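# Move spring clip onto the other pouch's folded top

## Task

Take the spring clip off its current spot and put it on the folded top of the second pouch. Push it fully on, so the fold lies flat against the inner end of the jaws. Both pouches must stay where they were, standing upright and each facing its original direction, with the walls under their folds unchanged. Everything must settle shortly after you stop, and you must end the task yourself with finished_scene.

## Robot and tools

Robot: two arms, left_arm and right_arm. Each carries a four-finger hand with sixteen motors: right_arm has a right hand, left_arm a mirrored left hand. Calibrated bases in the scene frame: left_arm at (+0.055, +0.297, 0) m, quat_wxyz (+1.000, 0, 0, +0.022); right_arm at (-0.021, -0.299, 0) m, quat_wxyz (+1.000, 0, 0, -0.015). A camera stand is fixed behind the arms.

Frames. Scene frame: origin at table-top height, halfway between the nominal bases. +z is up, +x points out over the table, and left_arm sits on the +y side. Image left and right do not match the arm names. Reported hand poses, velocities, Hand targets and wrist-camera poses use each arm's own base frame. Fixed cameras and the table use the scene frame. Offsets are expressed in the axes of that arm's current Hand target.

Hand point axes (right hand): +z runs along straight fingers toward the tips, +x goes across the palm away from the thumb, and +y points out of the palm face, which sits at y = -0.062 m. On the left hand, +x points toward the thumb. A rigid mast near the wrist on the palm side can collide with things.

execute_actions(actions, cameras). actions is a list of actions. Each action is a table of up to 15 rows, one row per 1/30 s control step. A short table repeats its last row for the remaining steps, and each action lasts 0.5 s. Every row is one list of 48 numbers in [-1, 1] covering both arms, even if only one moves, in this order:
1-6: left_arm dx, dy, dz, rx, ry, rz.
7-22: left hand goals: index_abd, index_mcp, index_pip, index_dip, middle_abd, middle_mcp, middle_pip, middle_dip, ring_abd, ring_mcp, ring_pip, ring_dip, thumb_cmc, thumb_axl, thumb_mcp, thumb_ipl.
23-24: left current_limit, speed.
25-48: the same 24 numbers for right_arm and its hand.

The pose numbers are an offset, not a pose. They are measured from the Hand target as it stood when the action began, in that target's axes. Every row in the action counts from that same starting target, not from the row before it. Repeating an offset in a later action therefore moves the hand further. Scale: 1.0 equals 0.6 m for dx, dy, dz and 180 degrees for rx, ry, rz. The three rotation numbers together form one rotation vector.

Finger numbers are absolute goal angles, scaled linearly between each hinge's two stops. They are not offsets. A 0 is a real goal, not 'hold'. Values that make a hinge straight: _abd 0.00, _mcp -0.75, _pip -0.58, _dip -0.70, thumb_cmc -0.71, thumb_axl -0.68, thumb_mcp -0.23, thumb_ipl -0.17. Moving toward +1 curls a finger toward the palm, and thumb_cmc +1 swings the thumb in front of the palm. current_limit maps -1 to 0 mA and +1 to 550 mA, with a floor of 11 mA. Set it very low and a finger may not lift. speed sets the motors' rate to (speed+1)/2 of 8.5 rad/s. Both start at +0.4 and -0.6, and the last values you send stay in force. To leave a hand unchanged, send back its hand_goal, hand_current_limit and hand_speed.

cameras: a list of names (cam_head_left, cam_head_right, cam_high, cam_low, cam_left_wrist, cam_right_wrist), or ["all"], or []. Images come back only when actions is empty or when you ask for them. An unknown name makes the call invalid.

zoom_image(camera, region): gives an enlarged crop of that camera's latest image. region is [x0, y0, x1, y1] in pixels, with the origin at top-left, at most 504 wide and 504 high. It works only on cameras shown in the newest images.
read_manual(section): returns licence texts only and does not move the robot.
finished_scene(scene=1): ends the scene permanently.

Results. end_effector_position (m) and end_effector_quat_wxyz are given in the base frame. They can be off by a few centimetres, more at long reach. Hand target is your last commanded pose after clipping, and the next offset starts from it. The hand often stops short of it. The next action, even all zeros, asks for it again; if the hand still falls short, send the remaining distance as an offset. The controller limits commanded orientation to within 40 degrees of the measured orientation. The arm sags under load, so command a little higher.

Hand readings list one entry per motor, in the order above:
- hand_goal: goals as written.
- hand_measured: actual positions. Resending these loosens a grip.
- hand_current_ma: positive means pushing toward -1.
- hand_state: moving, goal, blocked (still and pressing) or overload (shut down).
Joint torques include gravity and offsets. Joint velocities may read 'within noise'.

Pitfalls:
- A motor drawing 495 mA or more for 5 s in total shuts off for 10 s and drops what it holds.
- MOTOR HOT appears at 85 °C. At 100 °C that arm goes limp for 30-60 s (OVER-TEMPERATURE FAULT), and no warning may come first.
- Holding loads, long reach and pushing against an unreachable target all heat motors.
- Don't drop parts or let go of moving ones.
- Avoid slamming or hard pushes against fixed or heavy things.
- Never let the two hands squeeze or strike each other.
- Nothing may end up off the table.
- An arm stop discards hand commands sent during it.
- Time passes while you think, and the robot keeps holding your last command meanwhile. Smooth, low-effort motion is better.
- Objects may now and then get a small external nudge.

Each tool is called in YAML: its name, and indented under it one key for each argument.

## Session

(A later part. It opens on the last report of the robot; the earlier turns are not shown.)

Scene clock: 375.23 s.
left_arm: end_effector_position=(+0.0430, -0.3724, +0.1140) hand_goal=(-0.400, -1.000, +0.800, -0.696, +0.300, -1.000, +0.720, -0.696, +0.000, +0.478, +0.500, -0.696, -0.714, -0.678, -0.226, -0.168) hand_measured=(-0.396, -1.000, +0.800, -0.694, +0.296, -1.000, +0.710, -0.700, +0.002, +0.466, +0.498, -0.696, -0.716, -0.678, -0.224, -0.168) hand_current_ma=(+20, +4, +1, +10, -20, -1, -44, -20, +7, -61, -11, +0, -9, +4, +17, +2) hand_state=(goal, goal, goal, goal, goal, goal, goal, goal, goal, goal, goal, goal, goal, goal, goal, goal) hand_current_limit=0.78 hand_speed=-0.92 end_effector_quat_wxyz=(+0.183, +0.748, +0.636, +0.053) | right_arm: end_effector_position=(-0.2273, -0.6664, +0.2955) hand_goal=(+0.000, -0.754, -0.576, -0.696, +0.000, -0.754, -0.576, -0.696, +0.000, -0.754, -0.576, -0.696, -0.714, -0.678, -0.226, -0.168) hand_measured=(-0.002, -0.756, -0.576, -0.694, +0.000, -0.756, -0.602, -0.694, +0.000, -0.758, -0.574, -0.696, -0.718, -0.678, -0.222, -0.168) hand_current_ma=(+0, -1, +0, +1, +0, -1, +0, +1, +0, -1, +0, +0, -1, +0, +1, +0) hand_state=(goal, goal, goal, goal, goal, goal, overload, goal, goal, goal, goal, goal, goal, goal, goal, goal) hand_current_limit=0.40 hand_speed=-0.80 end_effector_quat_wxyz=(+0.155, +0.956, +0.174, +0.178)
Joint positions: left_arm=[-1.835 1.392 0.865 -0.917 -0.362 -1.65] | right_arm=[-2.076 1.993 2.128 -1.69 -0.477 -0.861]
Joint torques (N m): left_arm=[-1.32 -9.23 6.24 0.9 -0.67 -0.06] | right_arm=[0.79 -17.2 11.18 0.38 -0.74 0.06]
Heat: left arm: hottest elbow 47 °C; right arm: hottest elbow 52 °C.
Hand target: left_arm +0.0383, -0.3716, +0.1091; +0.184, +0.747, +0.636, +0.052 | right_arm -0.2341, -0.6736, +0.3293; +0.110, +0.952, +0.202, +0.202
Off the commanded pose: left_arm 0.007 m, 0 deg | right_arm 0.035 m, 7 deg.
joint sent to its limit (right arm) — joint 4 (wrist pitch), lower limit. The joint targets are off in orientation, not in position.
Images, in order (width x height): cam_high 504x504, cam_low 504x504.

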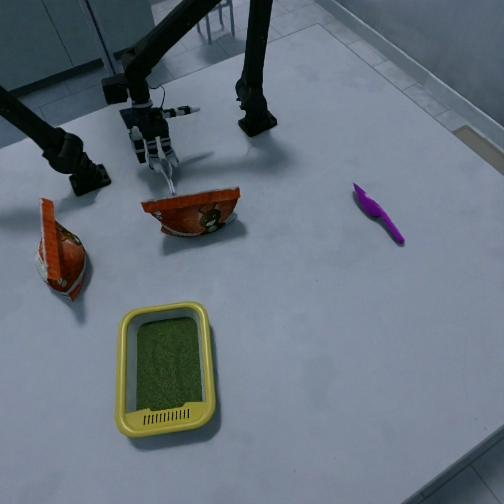

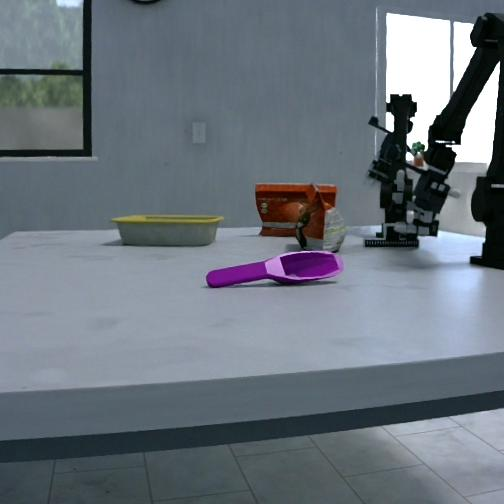

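execute_actions:
  actions:
    - [[-0.0125,0.0025,-0.0085,-0.0009,0.0459,0.017,-0.5,-1.0,0.84,-0.696,0.5,-1.0,0.84,-0.696,0,0.479,0.5,-0.696,-0.714,-0.678,-0.226,-0.168,0.78,-0.85,0,0,0,0,0,0,0,-0.754,-0.576,-0.696,0,-0.754,-0.576,-0.696,0,-0.754,-0.576,-0.696,-0.714,-0.678,-0.226,-0.168,0.4,-0.8]]
  cameras: ["cam_high","cam_low"]

zoom_image:
  camera: "cam_low"
  region: [340, 170, 430, 260]

zoom_image:
  camera: "cam_high"
  region: [145, 150, 195, 200]

Scene clock: 376.43 s.
left_arm: end_effector_position=(+0.0455, -0.3632, +0.1069) hand_goal=(-0.500, -1.000, +0.840, -0.696, +0.500, -1.000, +0.840, -0.696, +0.000, +0.478, +0.500, -0.696, -0.714, -0.678, -0.226, -0.168) hand_measured=(-0.502, -1.000, +0.810, -0.704, +0.500, -0.972, +0.822, -0.702, +0.002, +0.466, +0.498, -0.696, -0.716, -0.678, -0.224, -0.168) hand_current_ma=(-6, +0, -149, -43, +1, +145, -86, -31, +7, -61, -11, +0, -10, +4, +17, +2) hand_state=(goal, goal, blocked, goal, goal, blocked, goal, goal, goal, goal, goal, goal, goal, goal, goal, goal) hand_current_limit=0.78 hand_speed=-0.85 end_effector_quat_wxyz=(+0.134, +0.759, +0.625, +0.122) | right_arm: end_effector_position=(-0.2273, -0.6664, +0.2955) hand_goal=(+0.000, -0.754, -0.576, -0.696, +0.000, -0.754, -0.576, -0.696, +0.000, -0.754, -0.576, -0.696, -0.714, -0.678, -0.226, -0.168) hand_measured=(-0.002, -0.756, -0.576, -0.694, +0.000, -0.756, -0.602, -0.694, +0.000, -0.758, -0.574, -0.696, -0.718, -0.678, -0.222, -0.168) hand_current_ma=(+0, -1, +0, +1, +0, -1, +0, +1, +0, -1, +0, +0, -1, +0, +1, +0) hand_state=(goal, goal, goal, goal, goal, goal, overload, goal, goal, goal, goal, goal, goal, goal, goal, goal) hand_current_limit=0.40 hand_speed=-0.80 end_effector_quat_wxyz=(+0.155, +0.956, +0.174, +0.178)
Joint positions: left_arm=[-1.835 1.476 0.919 -1.061 -0.362 -1.65] | right_arm=[-2.076 1.993 2.128 -1.69 -0.477 -0.861]
Joint torques (N m): left_arm=[-0.85 -9.52 9.91 -0.55 -0.22 -0.06] | right_arm=[0.85 -17.2 11.29 0.5 -0.73 0.06]
Heat: left arm: hottest elbow 47 °C; right arm: hottest elbow 52 °C.
Hand target: left_arm +0.0369, -0.3781, +0.1156; +0.137, +0.758, +0.628, +0.111 | right_arm -0.2341, -0.6736, +0.3293; +0.110, +0.952, +0.202, +0.202
Off the commanded pose: left_arm 0.019 m, 1 deg | right_arm 0.035 m, 7 deg.
joint sent to its limit (right arm) — joint 4 (wrist pitch), lower limit. The joint targets are off in orientation, not in position.
Images, in order (width x height): cam_high 504x504, cam_low 504x504.

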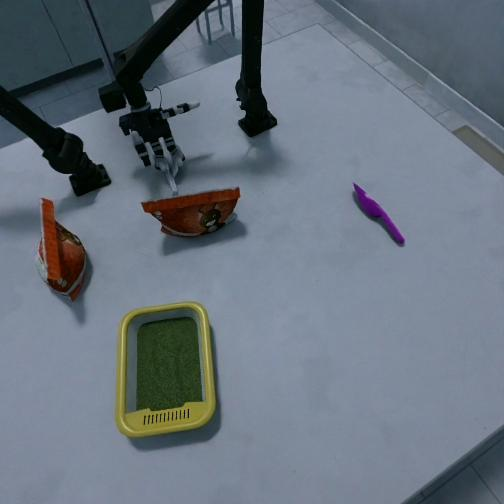

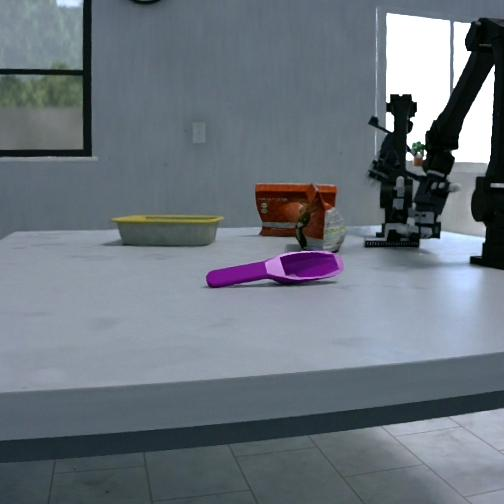

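Scaled by 5.600 from the camera's 504x504 image, which has a finer 720x720 frame.

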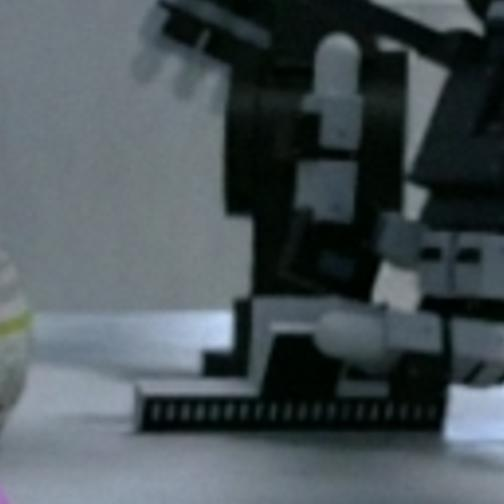

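Scaled by 10.080 from the camera's 504x504 image, which has a finer 720x720 frame.

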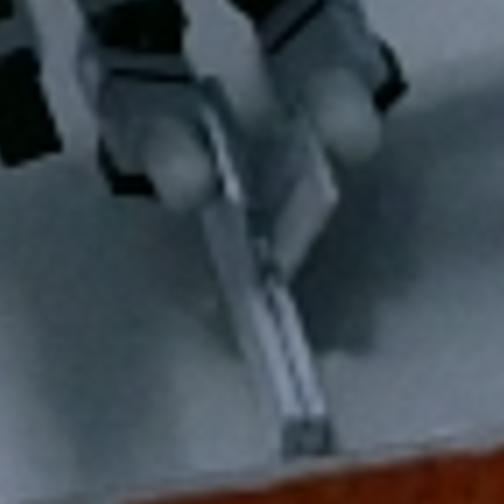

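execute_actions:
  actions:
    - [[-0.008,0,0,0,0,0,-0.5,-1.0,0.82,-0.696,0.5,-1.0,0.82,-0.696,0,0.479,0.5,-0.696,-0.714,-0.678,-0.226,-0.168,0.78,-0.85,0,0,0,0,0,0,0,-0.754,-0.576,-0.696,0,-0.754,-0.576,-0.696,0,-0.754,-0.576,-0.696,-0.714,-0.678,-0.226,-0.168,0.4,-0.8]]
  cameras: ["cam_high","cam_low"]

zoom_image:
  camera: "cam_low"
  region: [340, 170, 430, 260]

zoom_image:
  camera: "cam_high"
  region: [145, 150, 195, 200]

Scene clock: 377.40 s.
left_arm: end_effector_position=(+0.0446, -0.3661, +0.1073) hand_goal=(-0.500, -1.000, +0.820, -0.696, +0.500, -1.000, +0.820, -0.696, +0.000, +0.478, +0.500, -0.696, -0.714, -0.678, -0.226, -0.168) hand_measured=(-0.502, -1.000, +0.802, -0.704, +0.500, -0.972, +0.816, -0.700, +0.002, +0.466, +0.498, -0.696, -0.716, -0.678, -0.224, -0.168) hand_current_ma=(-6, +1, -91, -35, +1, +145, -18, -23, +7, -61, -11, +0, -10, +4, +17, +2) hand_state=(goal, goal, goal, goal, goal, blocked, goal, goal, goal, goal, goal, goal, goal, goal, goal, goal) hand_current_limit=0.78 hand_speed=-0.85 end_effector_quat_wxyz=(+0.132, +0.759, +0.625, +0.125) | right_arm: end_effector_position=(-0.2273, -0.6664, +0.2955) hand_goal=(+0.000, -0.754, -0.576, -0.696, +0.000, -0.754, -0.576, -0.696, +0.000, -0.754, -0.576, -0.696, -0.714, -0.678, -0.226, -0.168) hand_measured=(-0.002, -0.756, -0.576, -0.694, +0.000, -0.756, -0.602, -0.694, +0.000, -0.758, -0.574, -0.696, -0.718, -0.678, -0.222, -0.168) hand_current_ma=(+0, -1, +0, +1, +0, -1, +0, +1, +0, -1, +0, +0, -1, +0, +1, +0) hand_state=(goal, goal, goal, goal, goal, goal, overload, goal, goal, goal, goal, goal, goal, goal, goal, goal) hand_current_limit=0.40 hand_speed=-0.80 end_effector_quat_wxyz=(+0.155, +0.956, +0.174, +0.178)
Joint positions: left_arm=[-1.835 1.486 0.931 -1.069 -0.362 -1.65] | right_arm=[-2.076 1.993 2.128 -1.69 -0.477 -0.861]
Joint torques (N m): left_arm=[-0.85 -9.7 10 -0.32 -0.26 -0.04] | right_arm=[1.08 -16.79 11.18 0.49 -0.72 0.07]
Heat: left arm: hottest elbow 47 °C; right arm: hottest elbow 52 °C.
Hand target: left_arm +0.0360, -0.3828, +0.1155; +0.137, +0.758, +0.628, +0.111 | right_arm -0.2341, -0.6736, +0.3293; +0.110, +0.952, +0.202, +0.202
Off the commanded pose: left_arm 0.021 m, 2 deg | right_arm 0.035 m, 7 deg.
joint sent to its limit (right arm) — joint 4 (wrist pitch), lower limit. The joint targets are off in orientation, not in position.
Images, in order (width x height): cam_high 504x504, cam_low 504x504.

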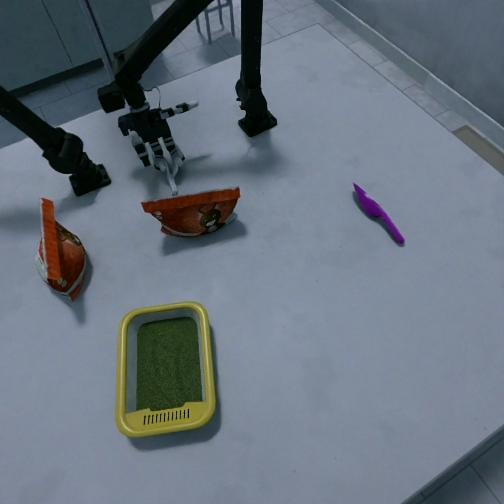

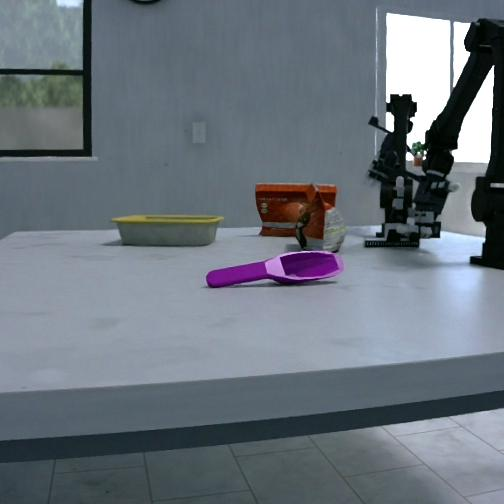

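Scaled by 5.600 from the camera's 504x504 image, which has a finer 720x720 frame.

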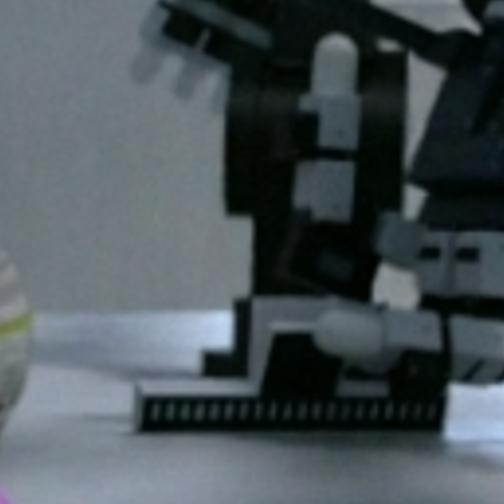

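Scaled by 10.080 from the camera's 504x504 image, which has a finer 720x720 frame.

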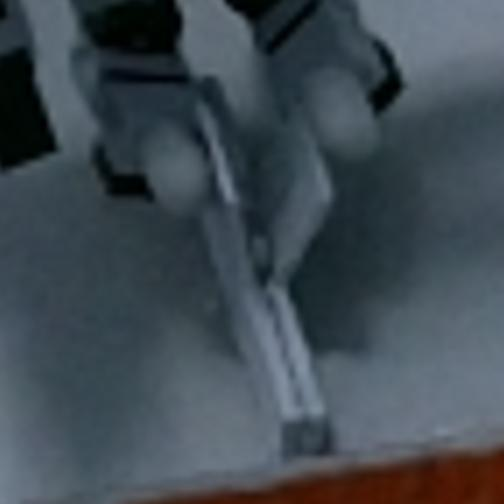

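execute_actions:
  actions:
    - [[0.019,0,0.0015,0.001,-0.0459,-0.017,-0.4,-1.0,0.80,-0.696,0.35,-1.0,0.72,-0.696,0,0.479,0.5,-0.696,-0.714,-0.678,-0.226,-0.168,0.78,-0.85,0,0,0,0,0,0,0,-0.754,-0.576,-0.696,0,-0.754,-0.576,-0.696,0,-0.754,-0.576,-0.696,-0.714,-0.678,-0.226,-0.168,0.4,-0.8]]
  cameras: ["cam_high","cam_low"]

zoom_image:
  camera: "cam_low"
  region: [340, 170, 430, 260]

zoom_image:
  camera: "cam_high"
  region: [145, 150, 195, 200]

Scene clock: 378.90 s.
left_arm: end_effector_position=(+0.0426, -0.3726, +0.1144) hand_goal=(-0.400, -1.000, +0.800, -0.696, +0.350, -1.000, +0.720, -0.696, +0.000, +0.478, +0.500, -0.696, -0.714, -0.678, -0.226, -0.168) hand_measured=(-0.402, -1.000, +0.796, -0.700, +0.352, -1.000, +0.720, -0.698, +0.002, +0.466, +0.498, -0.696, -0.716, -0.678, -0.224, -0.168) hand_current_ma=(-12, +2, -15, -15, +9, +2, +1, -12, +7, -61, -11, +0, -10, +4, +18, +2) hand_state=(goal, goal, goal, goal, goal, goal, goal, goal, goal, goal, goal, goal, goal, goal, goal, goal) hand_current_limit=0.78 hand_speed=-0.85 end_effector_quat_wxyz=(+0.178, +0.749, +0.635, +0.058) | right_arm: end_effector_position=(-0.2273, -0.6664, +0.2955) hand_goal=(+0.000, -0.754, -0.576, -0.696, +0.000, -0.754, -0.576, -0.696, +0.000, -0.754, -0.576, -0.696, -0.714, -0.678, -0.226, -0.168) hand_measured=(-0.002, -0.756, -0.576, -0.694, +0.000, -0.756, -0.602, -0.694, +0.000, -0.758, -0.574, -0.696, -0.718, -0.678, -0.222, -0.168) hand_current_ma=(+0, -1, +0, +1, +0, -1, +0, +1, +0, -1, +0, +0, -1, +0, +1, +0) hand_state=(goal, goal, goal, goal, goal, goal, overload, goal, goal, goal, goal, goal, goal, goal, goal, goal) hand_current_limit=0.40 hand_speed=-0.80 end_effector_quat_wxyz=(+0.155, +0.956, +0.174, +0.178)
Joint positions: left_arm=[-1.835 1.4 0.874 -0.933 -0.361 -1.651] | right_arm=[-2.076 1.993 2.128 -1.69 -0.477 -0.861]
Joint torques (N m): left_arm=[-1.14 -10.34 6.15 0.66 -0.69 -0.06] | right_arm=[0.97 -16.85 11.21 0.51 -0.72 0.08]
Heat: left arm: hottest elbow 47 °C; right arm: hottest elbow 51 °C.
Hand target: left_arm +0.0384, -0.3716, +0.1147; +0.184, +0.747, +0.637, +0.052 | right_arm -0.2341, -0.6736, +0.3293; +0.110, +0.952, +0.202, +0.202
Off the commanded pose: left_arm 0.004 m, 1 deg | right_arm 0.035 m, 7 deg.
joint sent to its limit (right arm) — joint 4 (wrist pitch), lower limit. The joint targets are off in orientation, not in position.
Images, in order (width x height): cam_high 504x504, cam_low 504x504.

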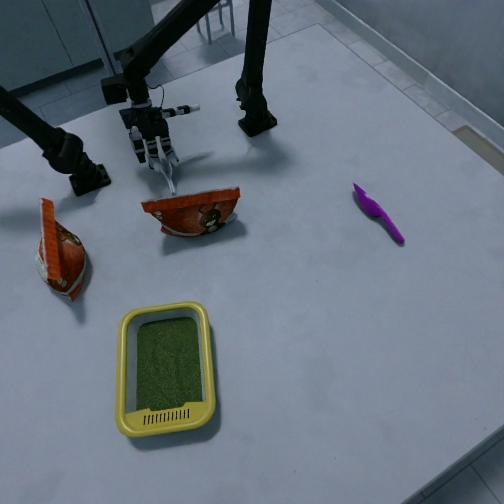

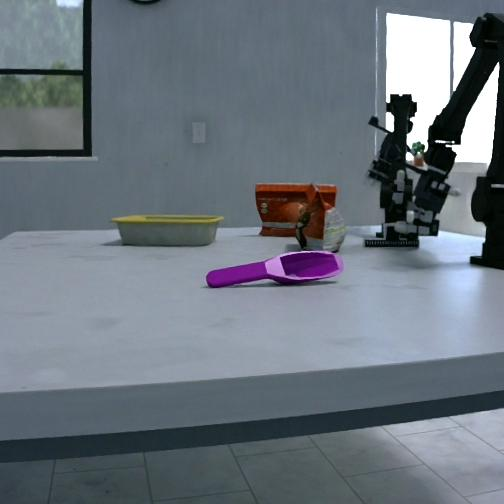

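Scaled by 5.600 from the camera's 504x504 image, which has a finer 720x720 frame.

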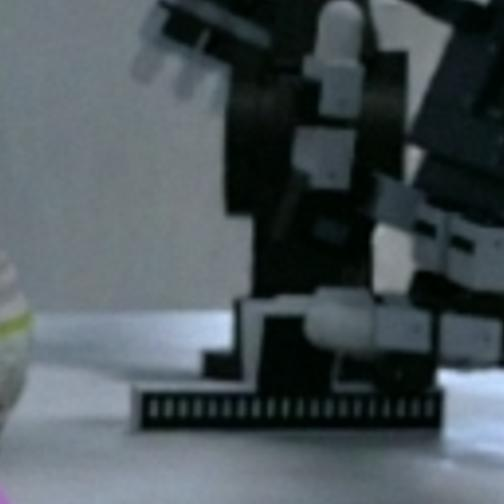

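Scaled by 10.080 from the camera's 504x504 image, which has a finer 720x720 frame.

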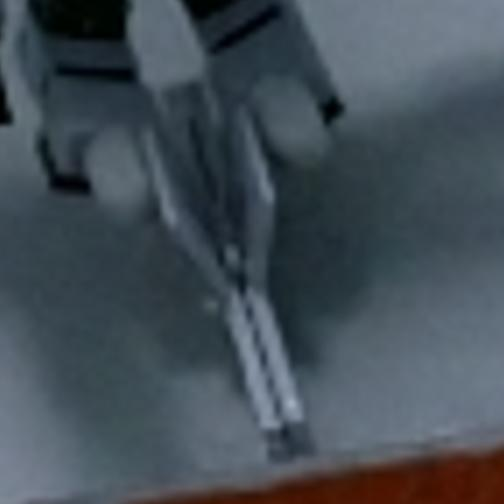

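execute_actions:
  actions:
    - [[0,0,0,0,0,0,-0.6,-1.0,0.74,-0.696,0.5,-1.0,0.68,-0.696,0,0.479,0.5,-0.696,-0.714,-0.678,-0.226,-0.168,0.78,-0.85,0,0,0,0,0,0,0,-0.754,-0.576,-0.696,0,-0.754,-0.576,-0.696,0,-0.754,-0.576,-0.696,-0.714,-0.678,-0.226,-0.168,0.4,-0.8]]
  cameras: ["cam_high","cam_low"]

zoom_image:
  camera: "cam_low"
  region: [340, 170, 430, 260]

zoom_image:
  camera: "cam_high"
  region: [145, 150, 195, 200]

Scene clock: 379.87 s.
left_arm: end_effector_position=(+0.0426, -0.3727, +0.1144) hand_goal=(-0.600, -1.000, +0.740, -0.696, +0.500, -1.000, +0.680, -0.696, +0.000, +0.478, +0.500, -0.696, -0.714, -0.678, -0.226, -0.168) hand_measured=(-0.594, -1.000, +0.740, -0.698, +0.494, -1.000, +0.680, -0.698, +0.002, +0.466, +0.498, -0.696, -0.716, -0.678, -0.224, -0.168) hand_current_ma=(+24, +2, +2, -14, -24, +2, +3, -12, +7, -61, -11, +0, -10, +4, +18, +2) hand_state=(goal, goal, goal, goal, goal, goal, goal, goal, goal, goal, goal, goal, goal, goal, goal, goal) hand_current_limit=0.78 hand_speed=-0.85 end_effector_quat_wxyz=(+0.178, +0.749, +0.635, +0.058) | right_arm: end_effector_position=(-0.2273, -0.6664, +0.2955) hand_goal=(+0.000, -0.754, -0.576, -0.696, +0.000, -0.754, -0.576, -0.696, +0.000, -0.754, -0.576, -0.696, -0.714, -0.678, -0.226, -0.168) hand_measured=(-0.002, -0.756, -0.576, -0.694, +0.000, -0.756, -0.602, -0.694, +0.000, -0.758, -0.574, -0.696, -0.718, -0.678, -0.222, -0.168) hand_current_ma=(+0, -1, +0, +1, +0, -1, +0, +1, +0, -1, +0, +0, -1, +0, +1, +0) hand_state=(goal, goal, goal, goal, goal, goal, overload, goal, goal, goal, goal, goal, goal, goal, goal, goal) hand_current_limit=0.40 hand_speed=-0.80 end_effector_quat_wxyz=(+0.155, +0.956, +0.174, +0.178)
Joint positions: left_arm=[-1.835 1.4 0.874 -0.933 -0.361 -1.651] | right_arm=[-2.076 1.993 2.128 -1.69 -0.477 -0.861]
Joint torques (N m): left_arm=[-1.03 -10.58 6.09 0.77 -0.69 -0.06] | right_arm=[0.67 -16.97 11.26 0.47 -0.74 0.09]
Heat: left arm: hottest elbow 47 °C; right arm: hottest elbow 51 °C.
Hand target: left_arm +0.0384, -0.3716, +0.1147; +0.184, +0.747, +0.637, +0.052 | right_arm -0.2341, -0.6736, +0.3293; +0.110, +0.952, +0.202, +0.202
Off the commanded pose: left_arm 0.004 m, 1 deg | right_arm 0.035 m, 7 deg.
joint sent to its limit (right arm) — joint 4 (wrist pitch), lower limit. The joint targets are off in orientation, not in position.
Images, in order (width x height): cam_high 504x504, cam_low 504x504.

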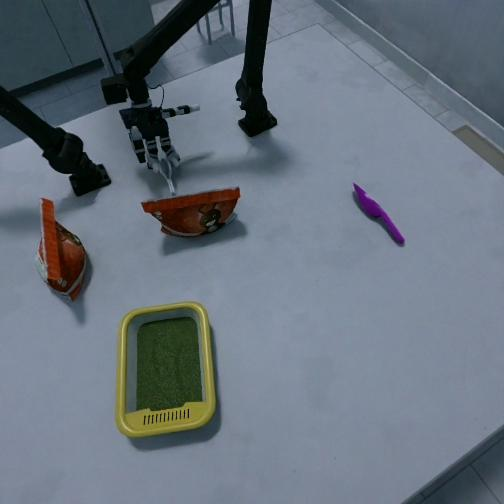

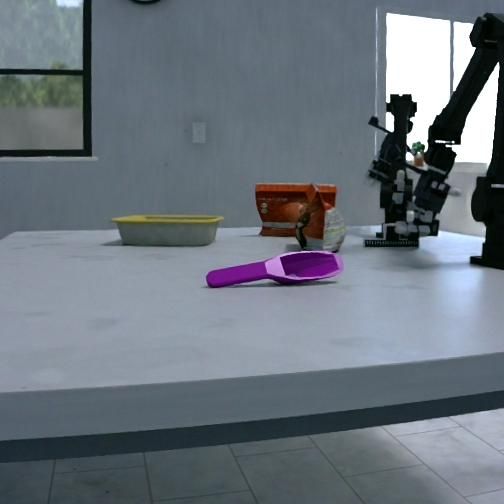

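Scaled by 5.600 from the camera's 504x504 image, which has a finer 720x720 frame.

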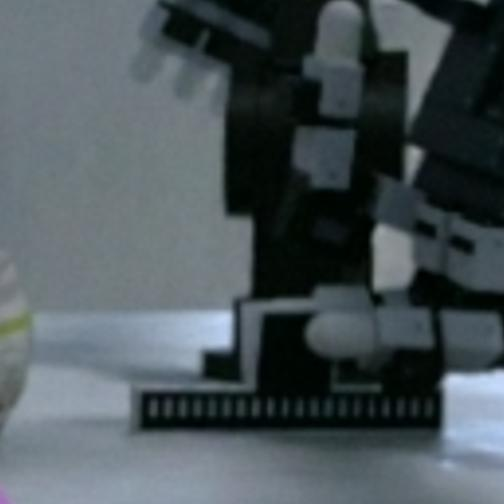

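Scaled by 10.080 from the camera's 504x504 image, which has a finer 720x720 frame.

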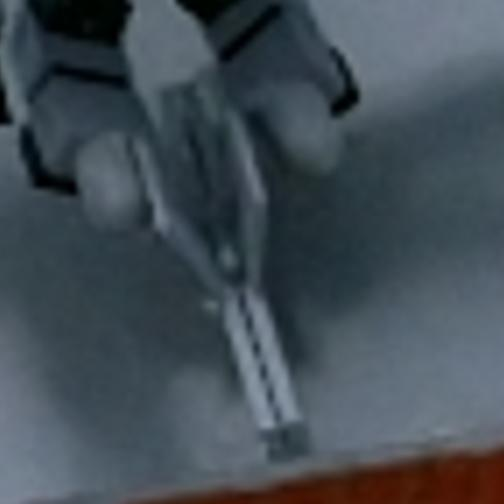

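execute_actions:
  actions:
    - [[-0.0078,0.017,-0.0463,0,0,0,-0.6,-1.0,0.74,-0.696,0.5,-1.0,0.68,-0.696,0,0.479,0.5,-0.696,-0.714,-0.678,-0.226,-0.168,0.78,-0.85,0,0,0,0,0,0,0,-0.754,-0.576,-0.696,0,-0.754,-0.576,-0.696,0,-0.754,-0.576,-0.696,-0.714,-0.678,-0.226,-0.168,0.4,-0.8]]
  cameras: ["cam_high","cam_low"]

zoom_image:
  camera: "cam_low"
  region: [340, 170, 430, 260]

zoom_image:
  camera: "cam_high"
  region: [145, 150, 195, 200]

Scene clock: 382.93 s.
left_arm: end_effector_position=(+0.0462, -0.3596, +0.1279) hand_goal=(-0.600, -1.000, +0.740, -0.696, +0.500, -1.000, +0.680, -0.696, +0.000, +0.478, +0.500, -0.696, -0.714, -0.678, -0.226, -0.168) hand_measured=(-0.594, -1.000, +0.740, -0.698, +0.494, -1.000, +0.680, -0.698, +0.002, +0.466, +0.498, -0.696, -0.716, -0.678, -0.224, -0.168) hand_current_ma=(+24, +2, +2, -14, -23, +2, +2, -12, +7, -61, -11, +0, -10, +4, +18, +2) hand_state=(goal, goal, goal, goal, goal, goal, goal, goal, goal, goal, goal, goal, goal, goal, goal, goal) hand_current_limit=0.78 hand_speed=-0.85 end_effector_quat_wxyz=(+0.171, +0.751, +0.634, +0.069) | right_arm: end_effector_position=(-0.2273, -0.6664, +0.2955) hand_goal=(+0.000, -0.754, -0.576, -0.696, +0.000, -0.754, -0.576, -0.696, +0.000, -0.754, -0.576, -0.696, -0.714, -0.678, -0.226, -0.168) hand_measured=(-0.002, -0.756, -0.576, -0.694, +0.000, -0.756, -0.602, -0.694, +0.000, -0.758, -0.574, -0.696, -0.718, -0.678, -0.222, -0.168) hand_current_ma=(+0, -1, +0, +1, +0, -1, +0, +1, +0, -1, +0, +0, -1, +0, +1, +0) hand_state=(goal, goal, goal, goal, goal, goal, overload, goal, goal, goal, goal, goal, goal, goal, goal, goal) hand_current_limit=0.40 hand_speed=-0.80 end_effector_quat_wxyz=(+0.155, +0.956, +0.174, +0.178)
Joint positions: left_arm=[-1.835 1.36 0.874 -1 -0.361 -1.651] | right_arm=[-2.076 1.993 2.128 -1.69 -0.477 -0.861]
Joint torques (N m): left_arm=[-1.08 -10.17 9.83 -0.08 -0.68 -0.06] | right_arm=[1.67 -16.97 11.26 0.38 -0.71 0.05]
Heat: left arm: hottest elbow 47 °C; right arm: hottest elbow 51 °C.
Hand target: left_arm +0.0384, -0.3716, +0.1446; +0.184, +0.747, +0.637, +0.052 | right_arm -0.2341, -0.6736, +0.3293; +0.110, +0.952, +0.202, +0.202
Off the commanded pose: left_arm 0.022 m, 3 deg | right_arm 0.035 m, 7 deg.
joint sent to its limit (right arm) — joint 4 (wrist pitch), lower limit. The joint targets are off in orientation, not in position.
Images, in order (width x height): cam_high 504x504, cam_low 504x504.

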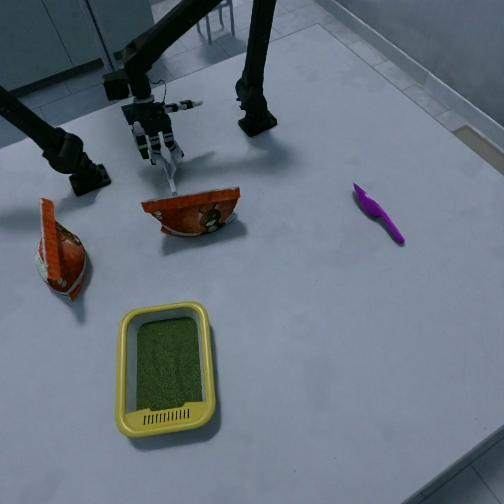

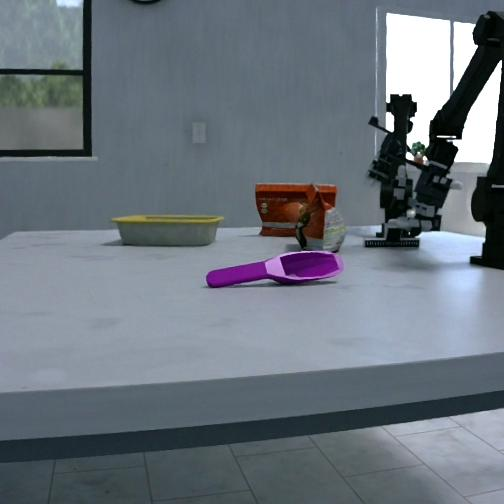

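Scaled by 5.600 from the camera's 504x504 image, which has a finer 720x720 frame.

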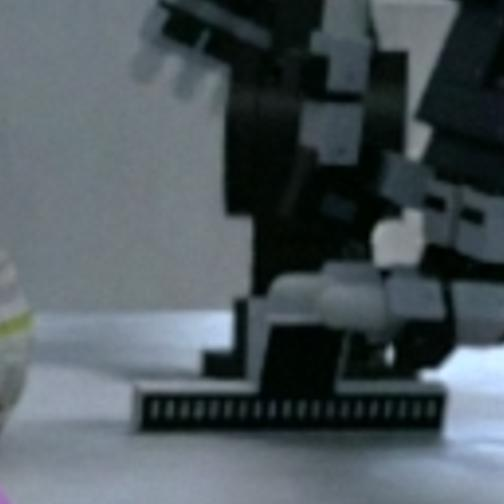

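Scaled by 10.080 from the camera's 504x504 image, which has a finer 720x720 frame.

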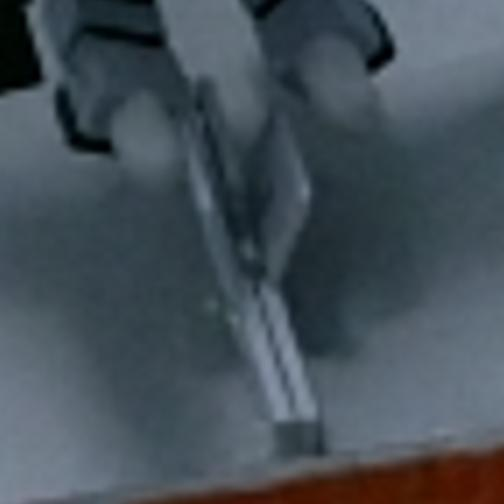

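execute_actions:
  actions:
    - [[-0.0245,0.0048,-0.0211,0,0,0,-0.6,-1.0,0.74,-0.696,0.6,-1.0,0.66,-0.696,0,0.479,0.5,-0.696,-0.714,-0.678,-0.226,-0.168,0.78,-0.85,0,0,0,0,0,0,0,-0.754,-0.576,-0.696,0,-0.754,-0.576,-0.696,0,-0.754,-0.576,-0.696,-0.714,-0.678,-0.226,-0.168,0.4,-0.8]]
  cameras: ["cam_high","cam_low"]

zoom_image:
  camera: "cam_low"
  region: [340, 170, 430, 260]

zoom_image:
  camera: "cam_high"
  region: [145, 150, 195, 200]

Scene clock: 383.93 s.
left_arm: end_effector_position=(+0.0437, -0.3666, +0.1425) hand_goal=(-0.600, -1.000, +0.740, -0.696, +0.600, -1.000, +0.660, -0.696, +0.000, +0.478, +0.500, -0.696, -0.714, -0.678, -0.226, -0.168) hand_measured=(-0.594, -1.000, +0.740, -0.698, +0.594, -1.000, +0.660, -0.698, +0.002, +0.466, +0.498, -0.696, -0.716, -0.678, -0.224, -0.168) hand_current_ma=(+24, +2, +2, -14, -25, +2, +4, -12, +7, -61, -11, +0, -10, +4, +18, +2) hand_state=(goal, goal, goal, goal, goal, goal, goal, goal, goal, goal, goal, goal, goal, goal, goal, goal) hand_current_limit=0.78 hand_speed=-0.85 end_effector_quat_wxyz=(+0.171, +0.752, +0.633, +0.069) | right_arm: end_effector_position=(-0.2273, -0.6664, +0.2955) hand_goal=(+0.000, -0.754, -0.576, -0.696, +0.000, -0.754, -0.576, -0.696, +0.000, -0.754, -0.576, -0.696, -0.714, -0.678, -0.226, -0.168) hand_measured=(-0.002, -0.756, -0.576, -0.694, +0.000, -0.756, -0.602, -0.694, +0.000, -0.758, -0.574, -0.696, -0.718, -0.678, -0.222, -0.168) hand_current_ma=(+0, -1, +0, +1, +0, -1, +0, +1, +0, -1, +0, +0, -1, +0, +1, +0) hand_state=(goal, goal, goal, goal, goal, goal, overload, goal, goal, goal, goal, goal, goal, goal, goal, goal) hand_current_limit=0.40 hand_speed=-0.80 end_effector_quat_wxyz=(+0.155, +0.956, +0.174, +0.178)
Joint positions: left_arm=[-1.836 1.36 0.917 -1.043 -0.361 -1.651] | right_arm=[-2.076 1.993 2.128 -1.69 -0.477 -0.861]
Joint torques (N m): left_arm=[-1.26 -9.35 11.08 -0.14 -0.69 -0.08] | right_arm=[1.26 -17.26 11.28 0.46 -0.73 0.08]
Heat: left arm: hottest elbow 47 °C; right arm: hottest elbow 51 °C.
Hand target: left_arm +0.0343, -0.3836, +0.1596; +0.184, +0.747, +0.636, +0.052 | right_arm -0.2341, -0.6736, +0.3293; +0.110, +0.952, +0.202, +0.202
Off the commanded pose: left_arm 0.026 m, 3 deg | right_arm 0.035 m, 7 deg.
joint sent to its limit (right arm) — joint 4 (wrist pitch), lower limit. The joint targets are off in orientation, not in position.
Images, in order (width x height): cam_high 504x504, cam_low 504x504.

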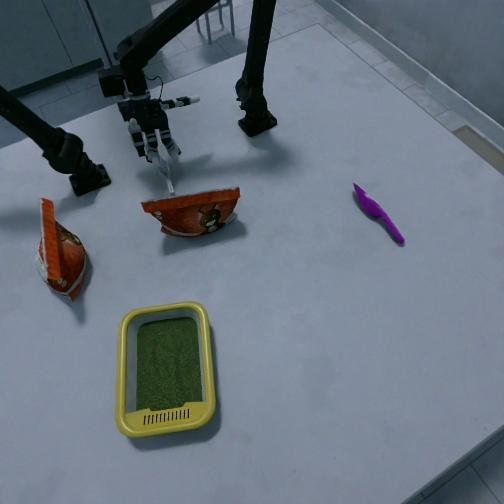

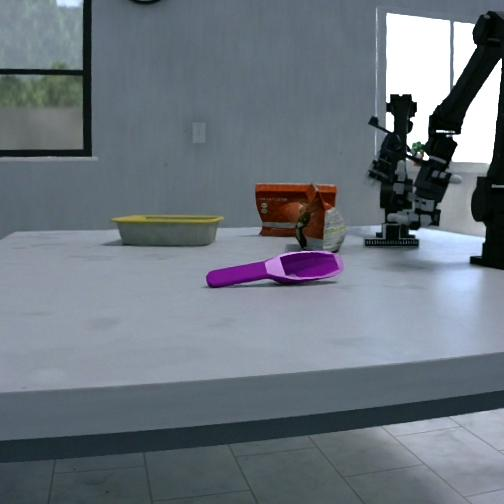

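Scaled by 5.600 from the camera's 504x504 image, which has a finer 720x720 frame.

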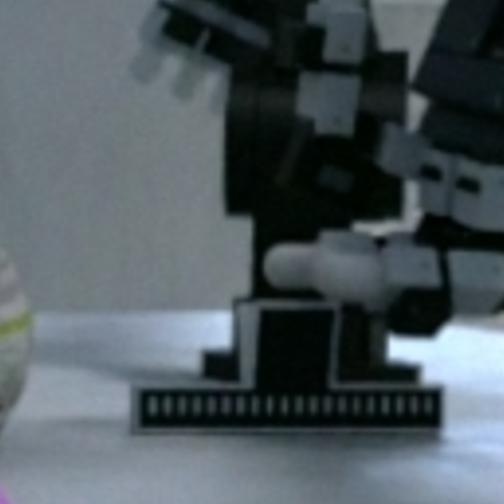

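Scaled by 10.080 from the camera's 504x504 image, which has a finer 720x720 frame.

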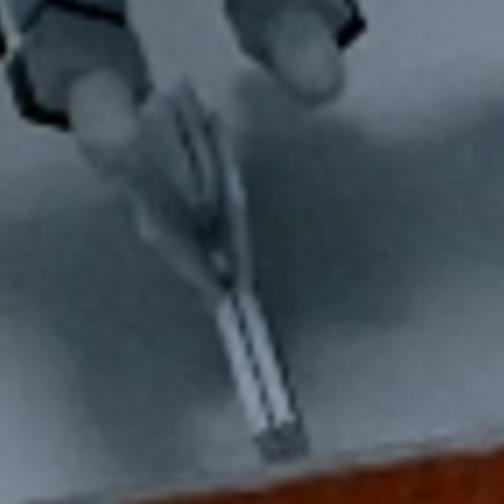

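execute_actions:
  actions:
    - [[-0.0209,0.0455,-0.1236,0,0,0,-0.6,-1.0,0.74,-0.696,0.6,-1.0,0.74,-0.696,0,0.479,0.5,-0.696,-0.714,-0.678,0.449,0.049,0.78,-0.7,0,0,0,0,0,0,0,-0.754,-0.576,-0.696,0,-0.754,-0.576,-0.696,0,-0.754,-0.576,-0.696,-0.714,-0.678,-0.226,-0.168,0.4,-0.8]]
    - [[-0.0209,0.0455,-0.1236,0,0,0,-0.6,-1.0,0.84,-0.696,0.6,-1.0,0.84,-0.696,0,0.479,0.5,-0.696,-0.714,-0.678,0.449,0.049,0.78,-0.7,-0.06,0.05,0.03,0,0,0,0,-0.754,-0.576,-0.696,0,-0.754,-0.576,-0.696,0,-0.754,-0.576,-0.696,-0.714,-0.678,-0.226,-0.168,0.4,-0.8]]
  cameras: ["cam_high","cam_low","cam_left_wrist"]

zoom_image:
  camera: "cam_low"
  region: [340, 130, 460, 250]

zoom_image:
  camera: "cam_high"
  region: [145, 150, 195, 200]

Scene clock: 387.33 s.
left_arm: end_effector_position=(+0.0425, -0.3726, +0.3001) hand_goal=(-0.600, -1.000, +0.840, -0.696, +0.600, -1.000, +0.840, -0.696, +0.000, +0.478, +0.500, -0.696, -0.714, -0.678, +0.448, +0.048) hand_measured=(-0.594, -1.000, +0.832, -0.698, +0.596, -1.000, +0.834, -0.698, +0.002, +0.466, +0.498, -0.696, -0.716, -0.678, +0.448, +0.046) hand_current_ma=(+22, +1, -35, -14, -21, +1, -33, -12, +7, -61, -11, +0, -10, +4, -4, -8) hand_state=(goal, goal, goal, goal, goal, goal, goal, goal, goal, goal, goal, goal, goal, goal, goal, goal) hand_current_limit=0.78 hand_speed=-0.70 end_effector_quat_wxyz=(+0.172, +0.751, +0.633, +0.070) | right_arm: end_effector_position=(-0.2472, -0.7068, +0.2833) hand_goal=(+0.000, -0.754, -0.576, -0.696, +0.000, -0.754, -0.576, -0.696, +0.000, -0.754, -0.576, -0.696, -0.714, -0.678, -0.226, -0.168) hand_measured=(-0.002, -0.756, -0.576, -0.694, +0.000, -0.756, -0.602, -0.694, +0.000, -0.758, -0.574, -0.696, -0.718, -0.678, -0.222, -0.168) hand_current_ma=(+0, -1, +0, +1, +0, -1, +0, +1, +0, -1, +0, +0, -1, +0, +1, +0) hand_state=(goal, goal, goal, goal, goal, goal, overload, goal, goal, goal, goal, goal, goal, goal, goal, goal) hand_current_limit=0.40 hand_speed=-0.80 end_effector_quat_wxyz=(+0.169, +0.956, +0.171, +0.169)
Joint positions: left_arm=[-1.836 1.28 1.269 -1.475 -0.364 -1.651] | right_arm=[-2.072 2.121 2.296 -1.69 -0.48 -0.842]
Joint torques (N m): left_arm=[-1.2 -9 12.33 -0.16 -0.6 -0.07] | right_arm=[1.96 -17.55 11.29 0.69 -0.75 0.14]
Heat: left arm: hottest elbow 47 °C; right arm: hottest elbow 51 °C.
Hand target: left_arm +0.0344, -0.3835, +0.3196; +0.184, +0.747, +0.636, +0.052 | right_arm -0.2462, -0.7182, +0.3098; +0.110, +0.952, +0.202, +0.202
Off the commanded pose: left_arm 0.024 m, 3 deg | right_arm 0.029 m, 8 deg.
joint sent to its limit (right arm) — joint 4 (wrist pitch), lower limit. The joint targets are off in orientation, not in position.
Images, in order (width x height): cam_high 504x504, cam_low 504x504, cam_left_wrist 504x504.

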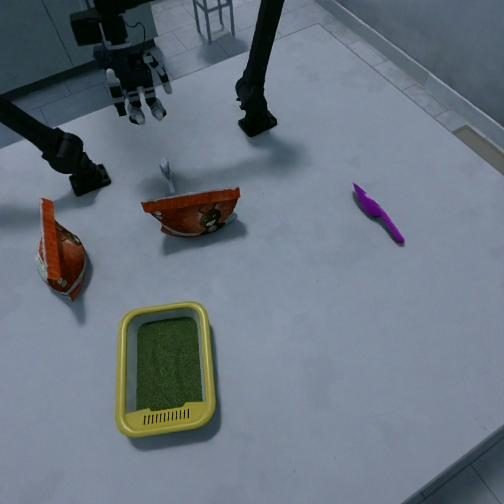

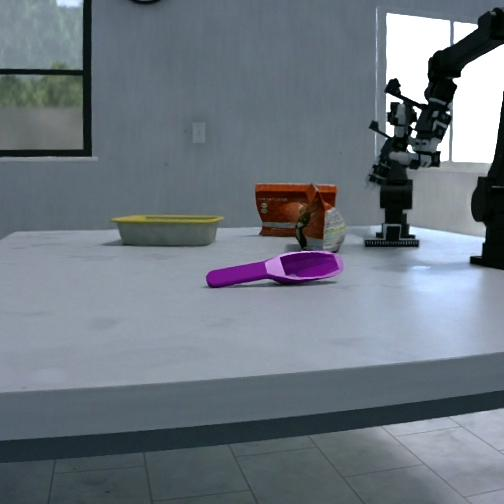

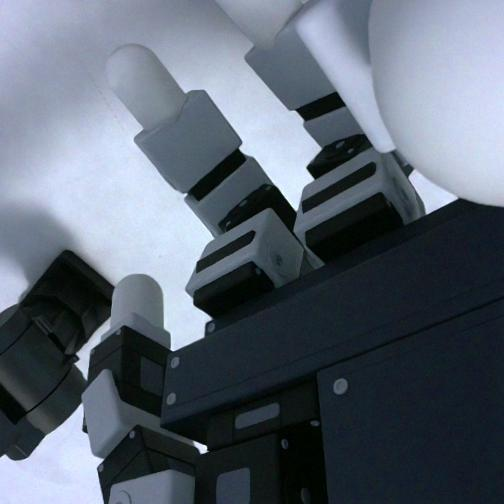

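Scaled by 4.200 from the camera's 504x504 image, which has a finer 720x720 frame.

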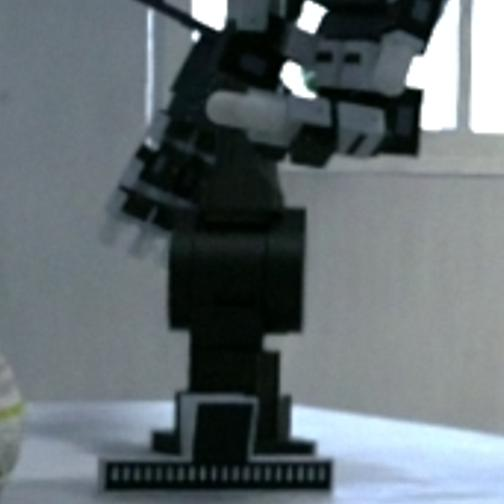

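Scaled by 10.080 from the camera's 504x504 image, which has a finer 720x720 frame.

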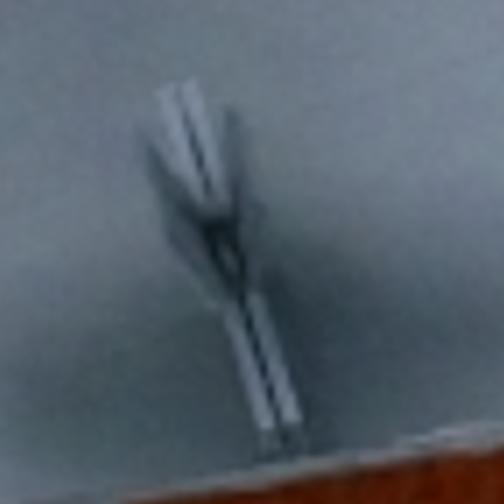

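execute_actions:
  actions:
    - [[0,0,0,0,0,0.2,-0.8,-1.0,0.5,-0.696,0.8,-1.0,0.5,-0.696,0,0.479,0.5,-0.696,-0.714,-0.678,0.449,0.049,0.78,-0.7,0,0,0,0,0,0,0,-0.754,-0.576,-0.696,0,-0.754,-0.576,-0.696,0,-0.754,-0.576,-0.696,-0.714,-0.678,-0.226,-0.168,0.4,-0.8]]
    - [[0,0,0,0,0,0.2,-0.8,-1.0,0.5,-0.696,0.8,-1.0,0.5,-0.696,0,0.479,0.5,-0.696,-0.714,-0.678,0.449,0.049,0.78,-0.7,0,0,0,0,0,0,0,-0.754,-0.576,-0.696,0,-0.754,-0.576,-0.696,0,-0.754,-0.576,-0.696,-0.714,-0.678,-0.226,-0.168,0.4,-0.8]]
  cameras: ["cam_high","cam_head_left"]

Scene clock: 391.87 s.
left_arm: end_effector_position=(+0.0309, -0.3823, +0.3206) hand_goal=(-0.800, -1.000, +0.500, -0.696, +0.800, -1.000, +0.500, -0.696, +0.000, +0.478, +0.500, -0.696, -0.714, -0.678, +0.448, +0.048) hand_measured=(-0.792, -1.000, +0.502, -0.698, +0.794, -1.000, +0.500, -0.698, +0.002, +0.466, +0.498, -0.696, -0.716, -0.678, +0.448, +0.046) hand_current_ma=(+33, +1, +6, -13, -24, +1, +3, -12, +7, -61, -10, +0, -10, +0, +4, -8) hand_state=(goal, goal, goal, goal, goal, goal, goal, goal, goal, goal, goal, goal, goal, goal, goal, goal) hand_current_limit=0.78 hand_speed=-0.70 end_effector_quat_wxyz=(+0.115, +0.977, +0.084, +0.156) | right_arm: end_effector_position=(-0.2473, -0.7068, +0.2833) hand_goal=(+0.000, -0.754, -0.576, -0.696, +0.000, -0.754, -0.576, -0.696, +0.000, -0.754, -0.576, -0.696, -0.714, -0.678, -0.226, -0.168) hand_measured=(-0.002, -0.756, -0.576, -0.694, +0.000, -0.756, -0.602, -0.694, +0.000, -0.758, -0.574, -0.696, -0.718, -0.678, -0.222, -0.168) hand_current_ma=(+0, -1, +0, +1, +0, -1, +0, +1, +0, -1, +0, +0, -1, +0, +1, +0) hand_state=(goal, goal, goal, goal, goal, goal, overload, goal, goal, goal, goal, goal, goal, goal, goal, goal) hand_current_limit=0.40 hand_speed=-0.80 end_effector_quat_wxyz=(+0.169, +0.956, +0.171, +0.169)
Joint positions: left_arm=[-1.779 1.033 1.128 -1.528 -0.367 -0.354] | right_arm=[-2.072 2.121 2.296 -1.69 -0.48 -0.841]
Joint torques (N m): left_arm=[0.56 -6.53 7.39 1.09 -0.41 0.2] | right_arm=[1.96 -17.55 11.37 0.69 -0.75 0.19]
Heat: left arm: hottest elbow 47 °C; right arm: hottest elbow 51 °C.
Hand target: left_arm +0.0346, -0.3836, +0.3198; +0.118, +0.979, +0.076, +0.150 | right_arm -0.2463, -0.7182, +0.3098; +0.110, +0.952, +0.202, +0.202
Off the commanded pose: left_arm 0.004 m, 1 deg | right_arm 0.029 m, 8 deg.
joint sent to its limit (right arm) — joint 4 (wrist pitch), lower limit. The joint targets are off in orientation, not in position.
Images, in order (width x height): cam_head_left 504x504, cam_high 504x504.

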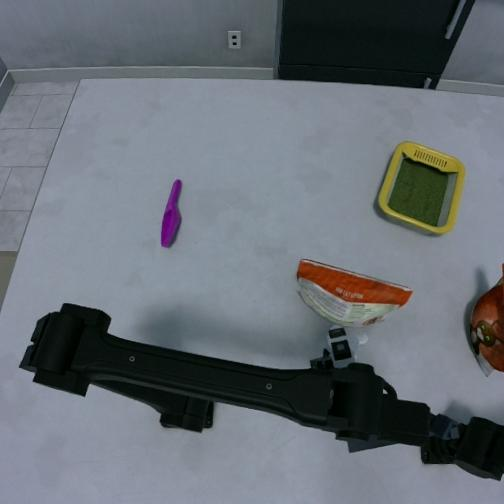

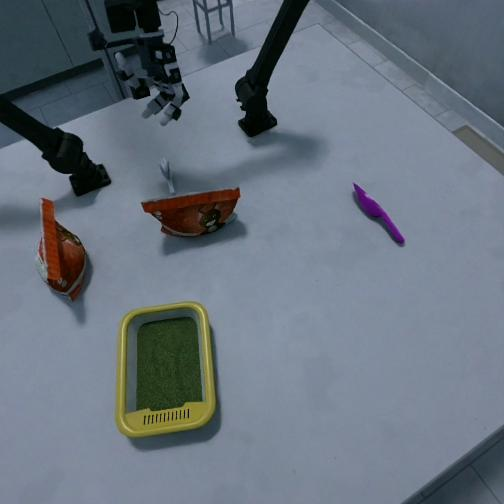

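execute_actions:
  actions:
    - [[0,0,0,0,0,0.2,-0.8,-1.0,0.5,-0.696,0.8,-1.0,0.5,-0.696,0,0.479,0.5,-0.696,-0.714,-0.678,0.449,0.049,0.78,-0.7,0,0,0,0,0,0,0,-0.754,-0.576,-0.696,0,-0.754,-0.576,-0.696,0,-0.754,-0.576,-0.696,-0.714,-0.678,-0.226,-0.168,0.4,-0.8]]
    - [[0,0,0,0,0,0.2,-0.8,-1.0,0.5,-0.696,0.8,-1.0,0.5,-0.696,0,0.479,0.5,-0.696,-0.714,-0.678,0.449,0.049,0.78,-0.7,0,0,0,0,0,0,0,-0.754,-0.576,-0.696,0,-0.754,-0.576,-0.696,0,-0.754,-0.576,-0.696,-0.714,-0.678,-0.226,-0.168,0.4,-0.8]]
  cameras: ["cam_high"]

Scene clock: 394.03 s.
left_arm: end_effector_position=(+0.0302, -0.3659, +0.2906) hand_goal=(-0.800, -1.000, +0.500, -0.696, +0.800, -1.000, +0.500, -0.696, +0.000, +0.478, +0.500, -0.696, -0.714, -0.678, +0.448, +0.048) hand_measured=(-0.792, -1.000, +0.502, -0.698, +0.796, -1.000, +0.500, -0.698, +0.002, +0.466, +0.498, -0.696, -0.716, -0.678, +0.450, +0.046) hand_current_ma=(+33, +3, +6, -12, -18, +3, +2, -12, +7, -61, -10, +0, -6, -1, +8, -7) hand_state=(goal, goal, goal, goal, goal, goal, goal, goal, goal, goal, goal, goal, goal, goal, goal, goal) hand_current_limit=0.78 hand_speed=-0.70 end_effector_quat_wxyz=(-0.022, +0.841, -0.510, +0.181) | right_arm: end_effector_position=(-0.2473, -0.7068, +0.2833) hand_goal=(+0.000, -0.754, -0.576, -0.696, +0.000, -0.754, -0.576, -0.696, +0.000, -0.754, -0.576, -0.696, -0.714, -0.678, -0.226, -0.168) hand_measured=(-0.002, -0.756, -0.576, -0.694, +0.000, -0.756, -0.602, -0.694, +0.000, -0.758, -0.574, -0.696, -0.718, -0.678, -0.222, -0.168) hand_current_ma=(+0, -1, +0, +1, +0, -1, +0, +1, +0, -1, +0, +0, -1, +0, +1, +0) hand_state=(goal, goal, goal, goal, goal, goal, overload, goal, goal, goal, goal, goal, goal, goal, goal, goal) hand_current_limit=0.40 hand_speed=-0.80 end_effector_quat_wxyz=(+0.169, +0.956, +0.171, +0.169)
Joint positions: left_arm=[-1.44 1.04 1.161 -1.493 -0.31 1.252] | right_arm=[-2.072 2.121 2.296 -1.69 -0.48 -0.841]
Joint torques (N m): left_arm=[0.85 -5.71 12.93 1.28 -0.13 0.16] | right_arm=[1.44 -17.14 11.41 0.61 -0.77 0.23]
Heat: left arm: hottest elbow 47 °C; right arm: hottest elbow 51 °C.
Hand target: left_arm +0.0345, -0.3836, +0.3196; +0.008, +0.836, -0.514, +0.191 | right_arm -0.2463, -0.7182, +0.3098; +0.110, +0.952, +0.202, +0.202
Off the commanded pose: left_arm 0.034 m, 4 deg | right_arm 0.029 m, 8 deg.
joint sent to its limit (right arm) — joint 4 (wrist pitch), lower limit. The joint targets are off in orientation, not in position.
Images, in order (width x height): cam_high 504x504.

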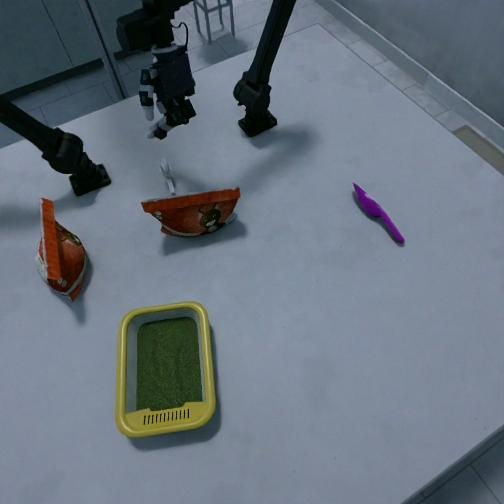

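execute_actions:
  actions:
    - [[-0.0467,0.0372,0.02,0.1133,0.016,0.1125,-0.8,-1.0,0.5,-0.696,0.8,-1.0,0.5,-0.696,0,0.479,0.5,-0.696,-0.714,-0.678,0.449,0.049,0.78,-0.7,0,0,0,0,0,0,0,-0.754,-0.576,-0.696,0,-0.754,-0.576,-0.696,0,-0.754,-0.576,-0.696,-0.714,-0.678,-0.226,-0.168,0.4,-0.8]]
  cameras: ["cam_high"]

Scene clock: 395.53 s.
left_arm: end_effector_position=(+0.0121, -0.3609, +0.2690) hand_goal=(-0.800, -1.000, +0.500, -0.696, +0.800, -1.000, +0.500, -0.696, +0.000, +0.478, +0.500, -0.696, -0.714, -0.678, +0.448, +0.048) hand_measured=(-0.794, -0.996, +0.502, -0.698, +0.796, -0.996, +0.500, -0.698, +0.002, +0.466, +0.498, -0.696, -0.712, -0.678, +0.450, +0.046) hand_current_ma=(+26, +18, +6, -11, -16, +18, +2, -12, +7, -60, -10, +0, +10, +4, +8, -7) hand_state=(goal, goal, goal, goal, goal, goal, goal, goal, goal, goal, goal, goal, goal, goal, goal, goal) hand_current_limit=0.78 hand_speed=-0.70 end_effector_quat_wxyz=(-0.178, +0.717, -0.611, +0.283) | right_arm: end_effector_position=(-0.2473, -0.7068, +0.2833) hand_goal=(+0.000, -0.754, -0.576, -0.696, +0.000, -0.754, -0.576, -0.696, +0.000, -0.754, -0.576, -0.696, -0.714, -0.678, -0.226, -0.168) hand_measured=(-0.002, -0.756, -0.576, -0.694, +0.000, -0.756, -0.602, -0.694, +0.000, -0.758, -0.574, -0.696, -0.718, -0.678, -0.222, -0.168) hand_current_ma=(+0, -1, +0, +1, +0, -1, +0, +1, +0, -1, +0, +0, -1, +0, +1, +0) hand_state=(goal, goal, goal, goal, goal, goal, overload, goal, goal, goal, goal, goal, goal, goal, goal, goal) hand_current_limit=0.40 hand_speed=-0.80 end_effector_quat_wxyz=(+0.169, +0.956, +0.171, +0.169)
Joint positions: left_arm=[-1.674 1.139 1.196 -1.595 -0.681 1.319] | right_arm=[-2.072 2.121 2.296 -1.69 -0.48 -0.841]
Joint torques (N m): left_arm=[-1.03 -7.24 12.48 -0.21 -0.84 0.06] | right_arm=[1.85 -17.73 11.26 0.54 -0.7 0.18]
Heat: left arm: hottest elbow 47 °C; right arm: hottest elbow 51 °C.
Hand target: left_arm +0.0078, -0.3726, +0.2953; -0.160, +0.717, -0.610, +0.298 | right_arm -0.2463, -0.7182, +0.3098; +0.110, +0.952, +0.202, +0.202
Off the commanded pose: left_arm 0.029 m, 3 deg | right_arm 0.029 m, 8 deg.
joint sent to its limit (right arm) — joint 4 (wrist pitch), lower limit. The joint targets are off in orientation, not in position.
Images, in order (width x height): cam_high 504x504.

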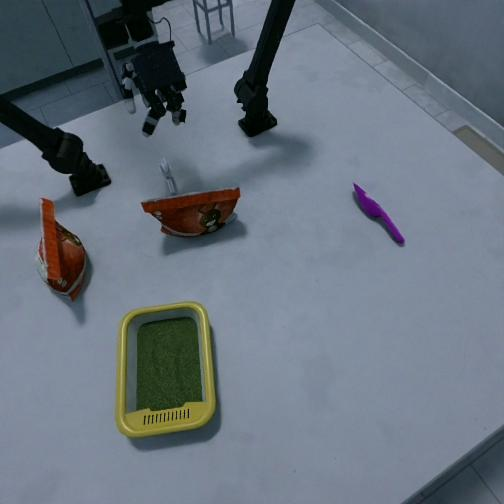

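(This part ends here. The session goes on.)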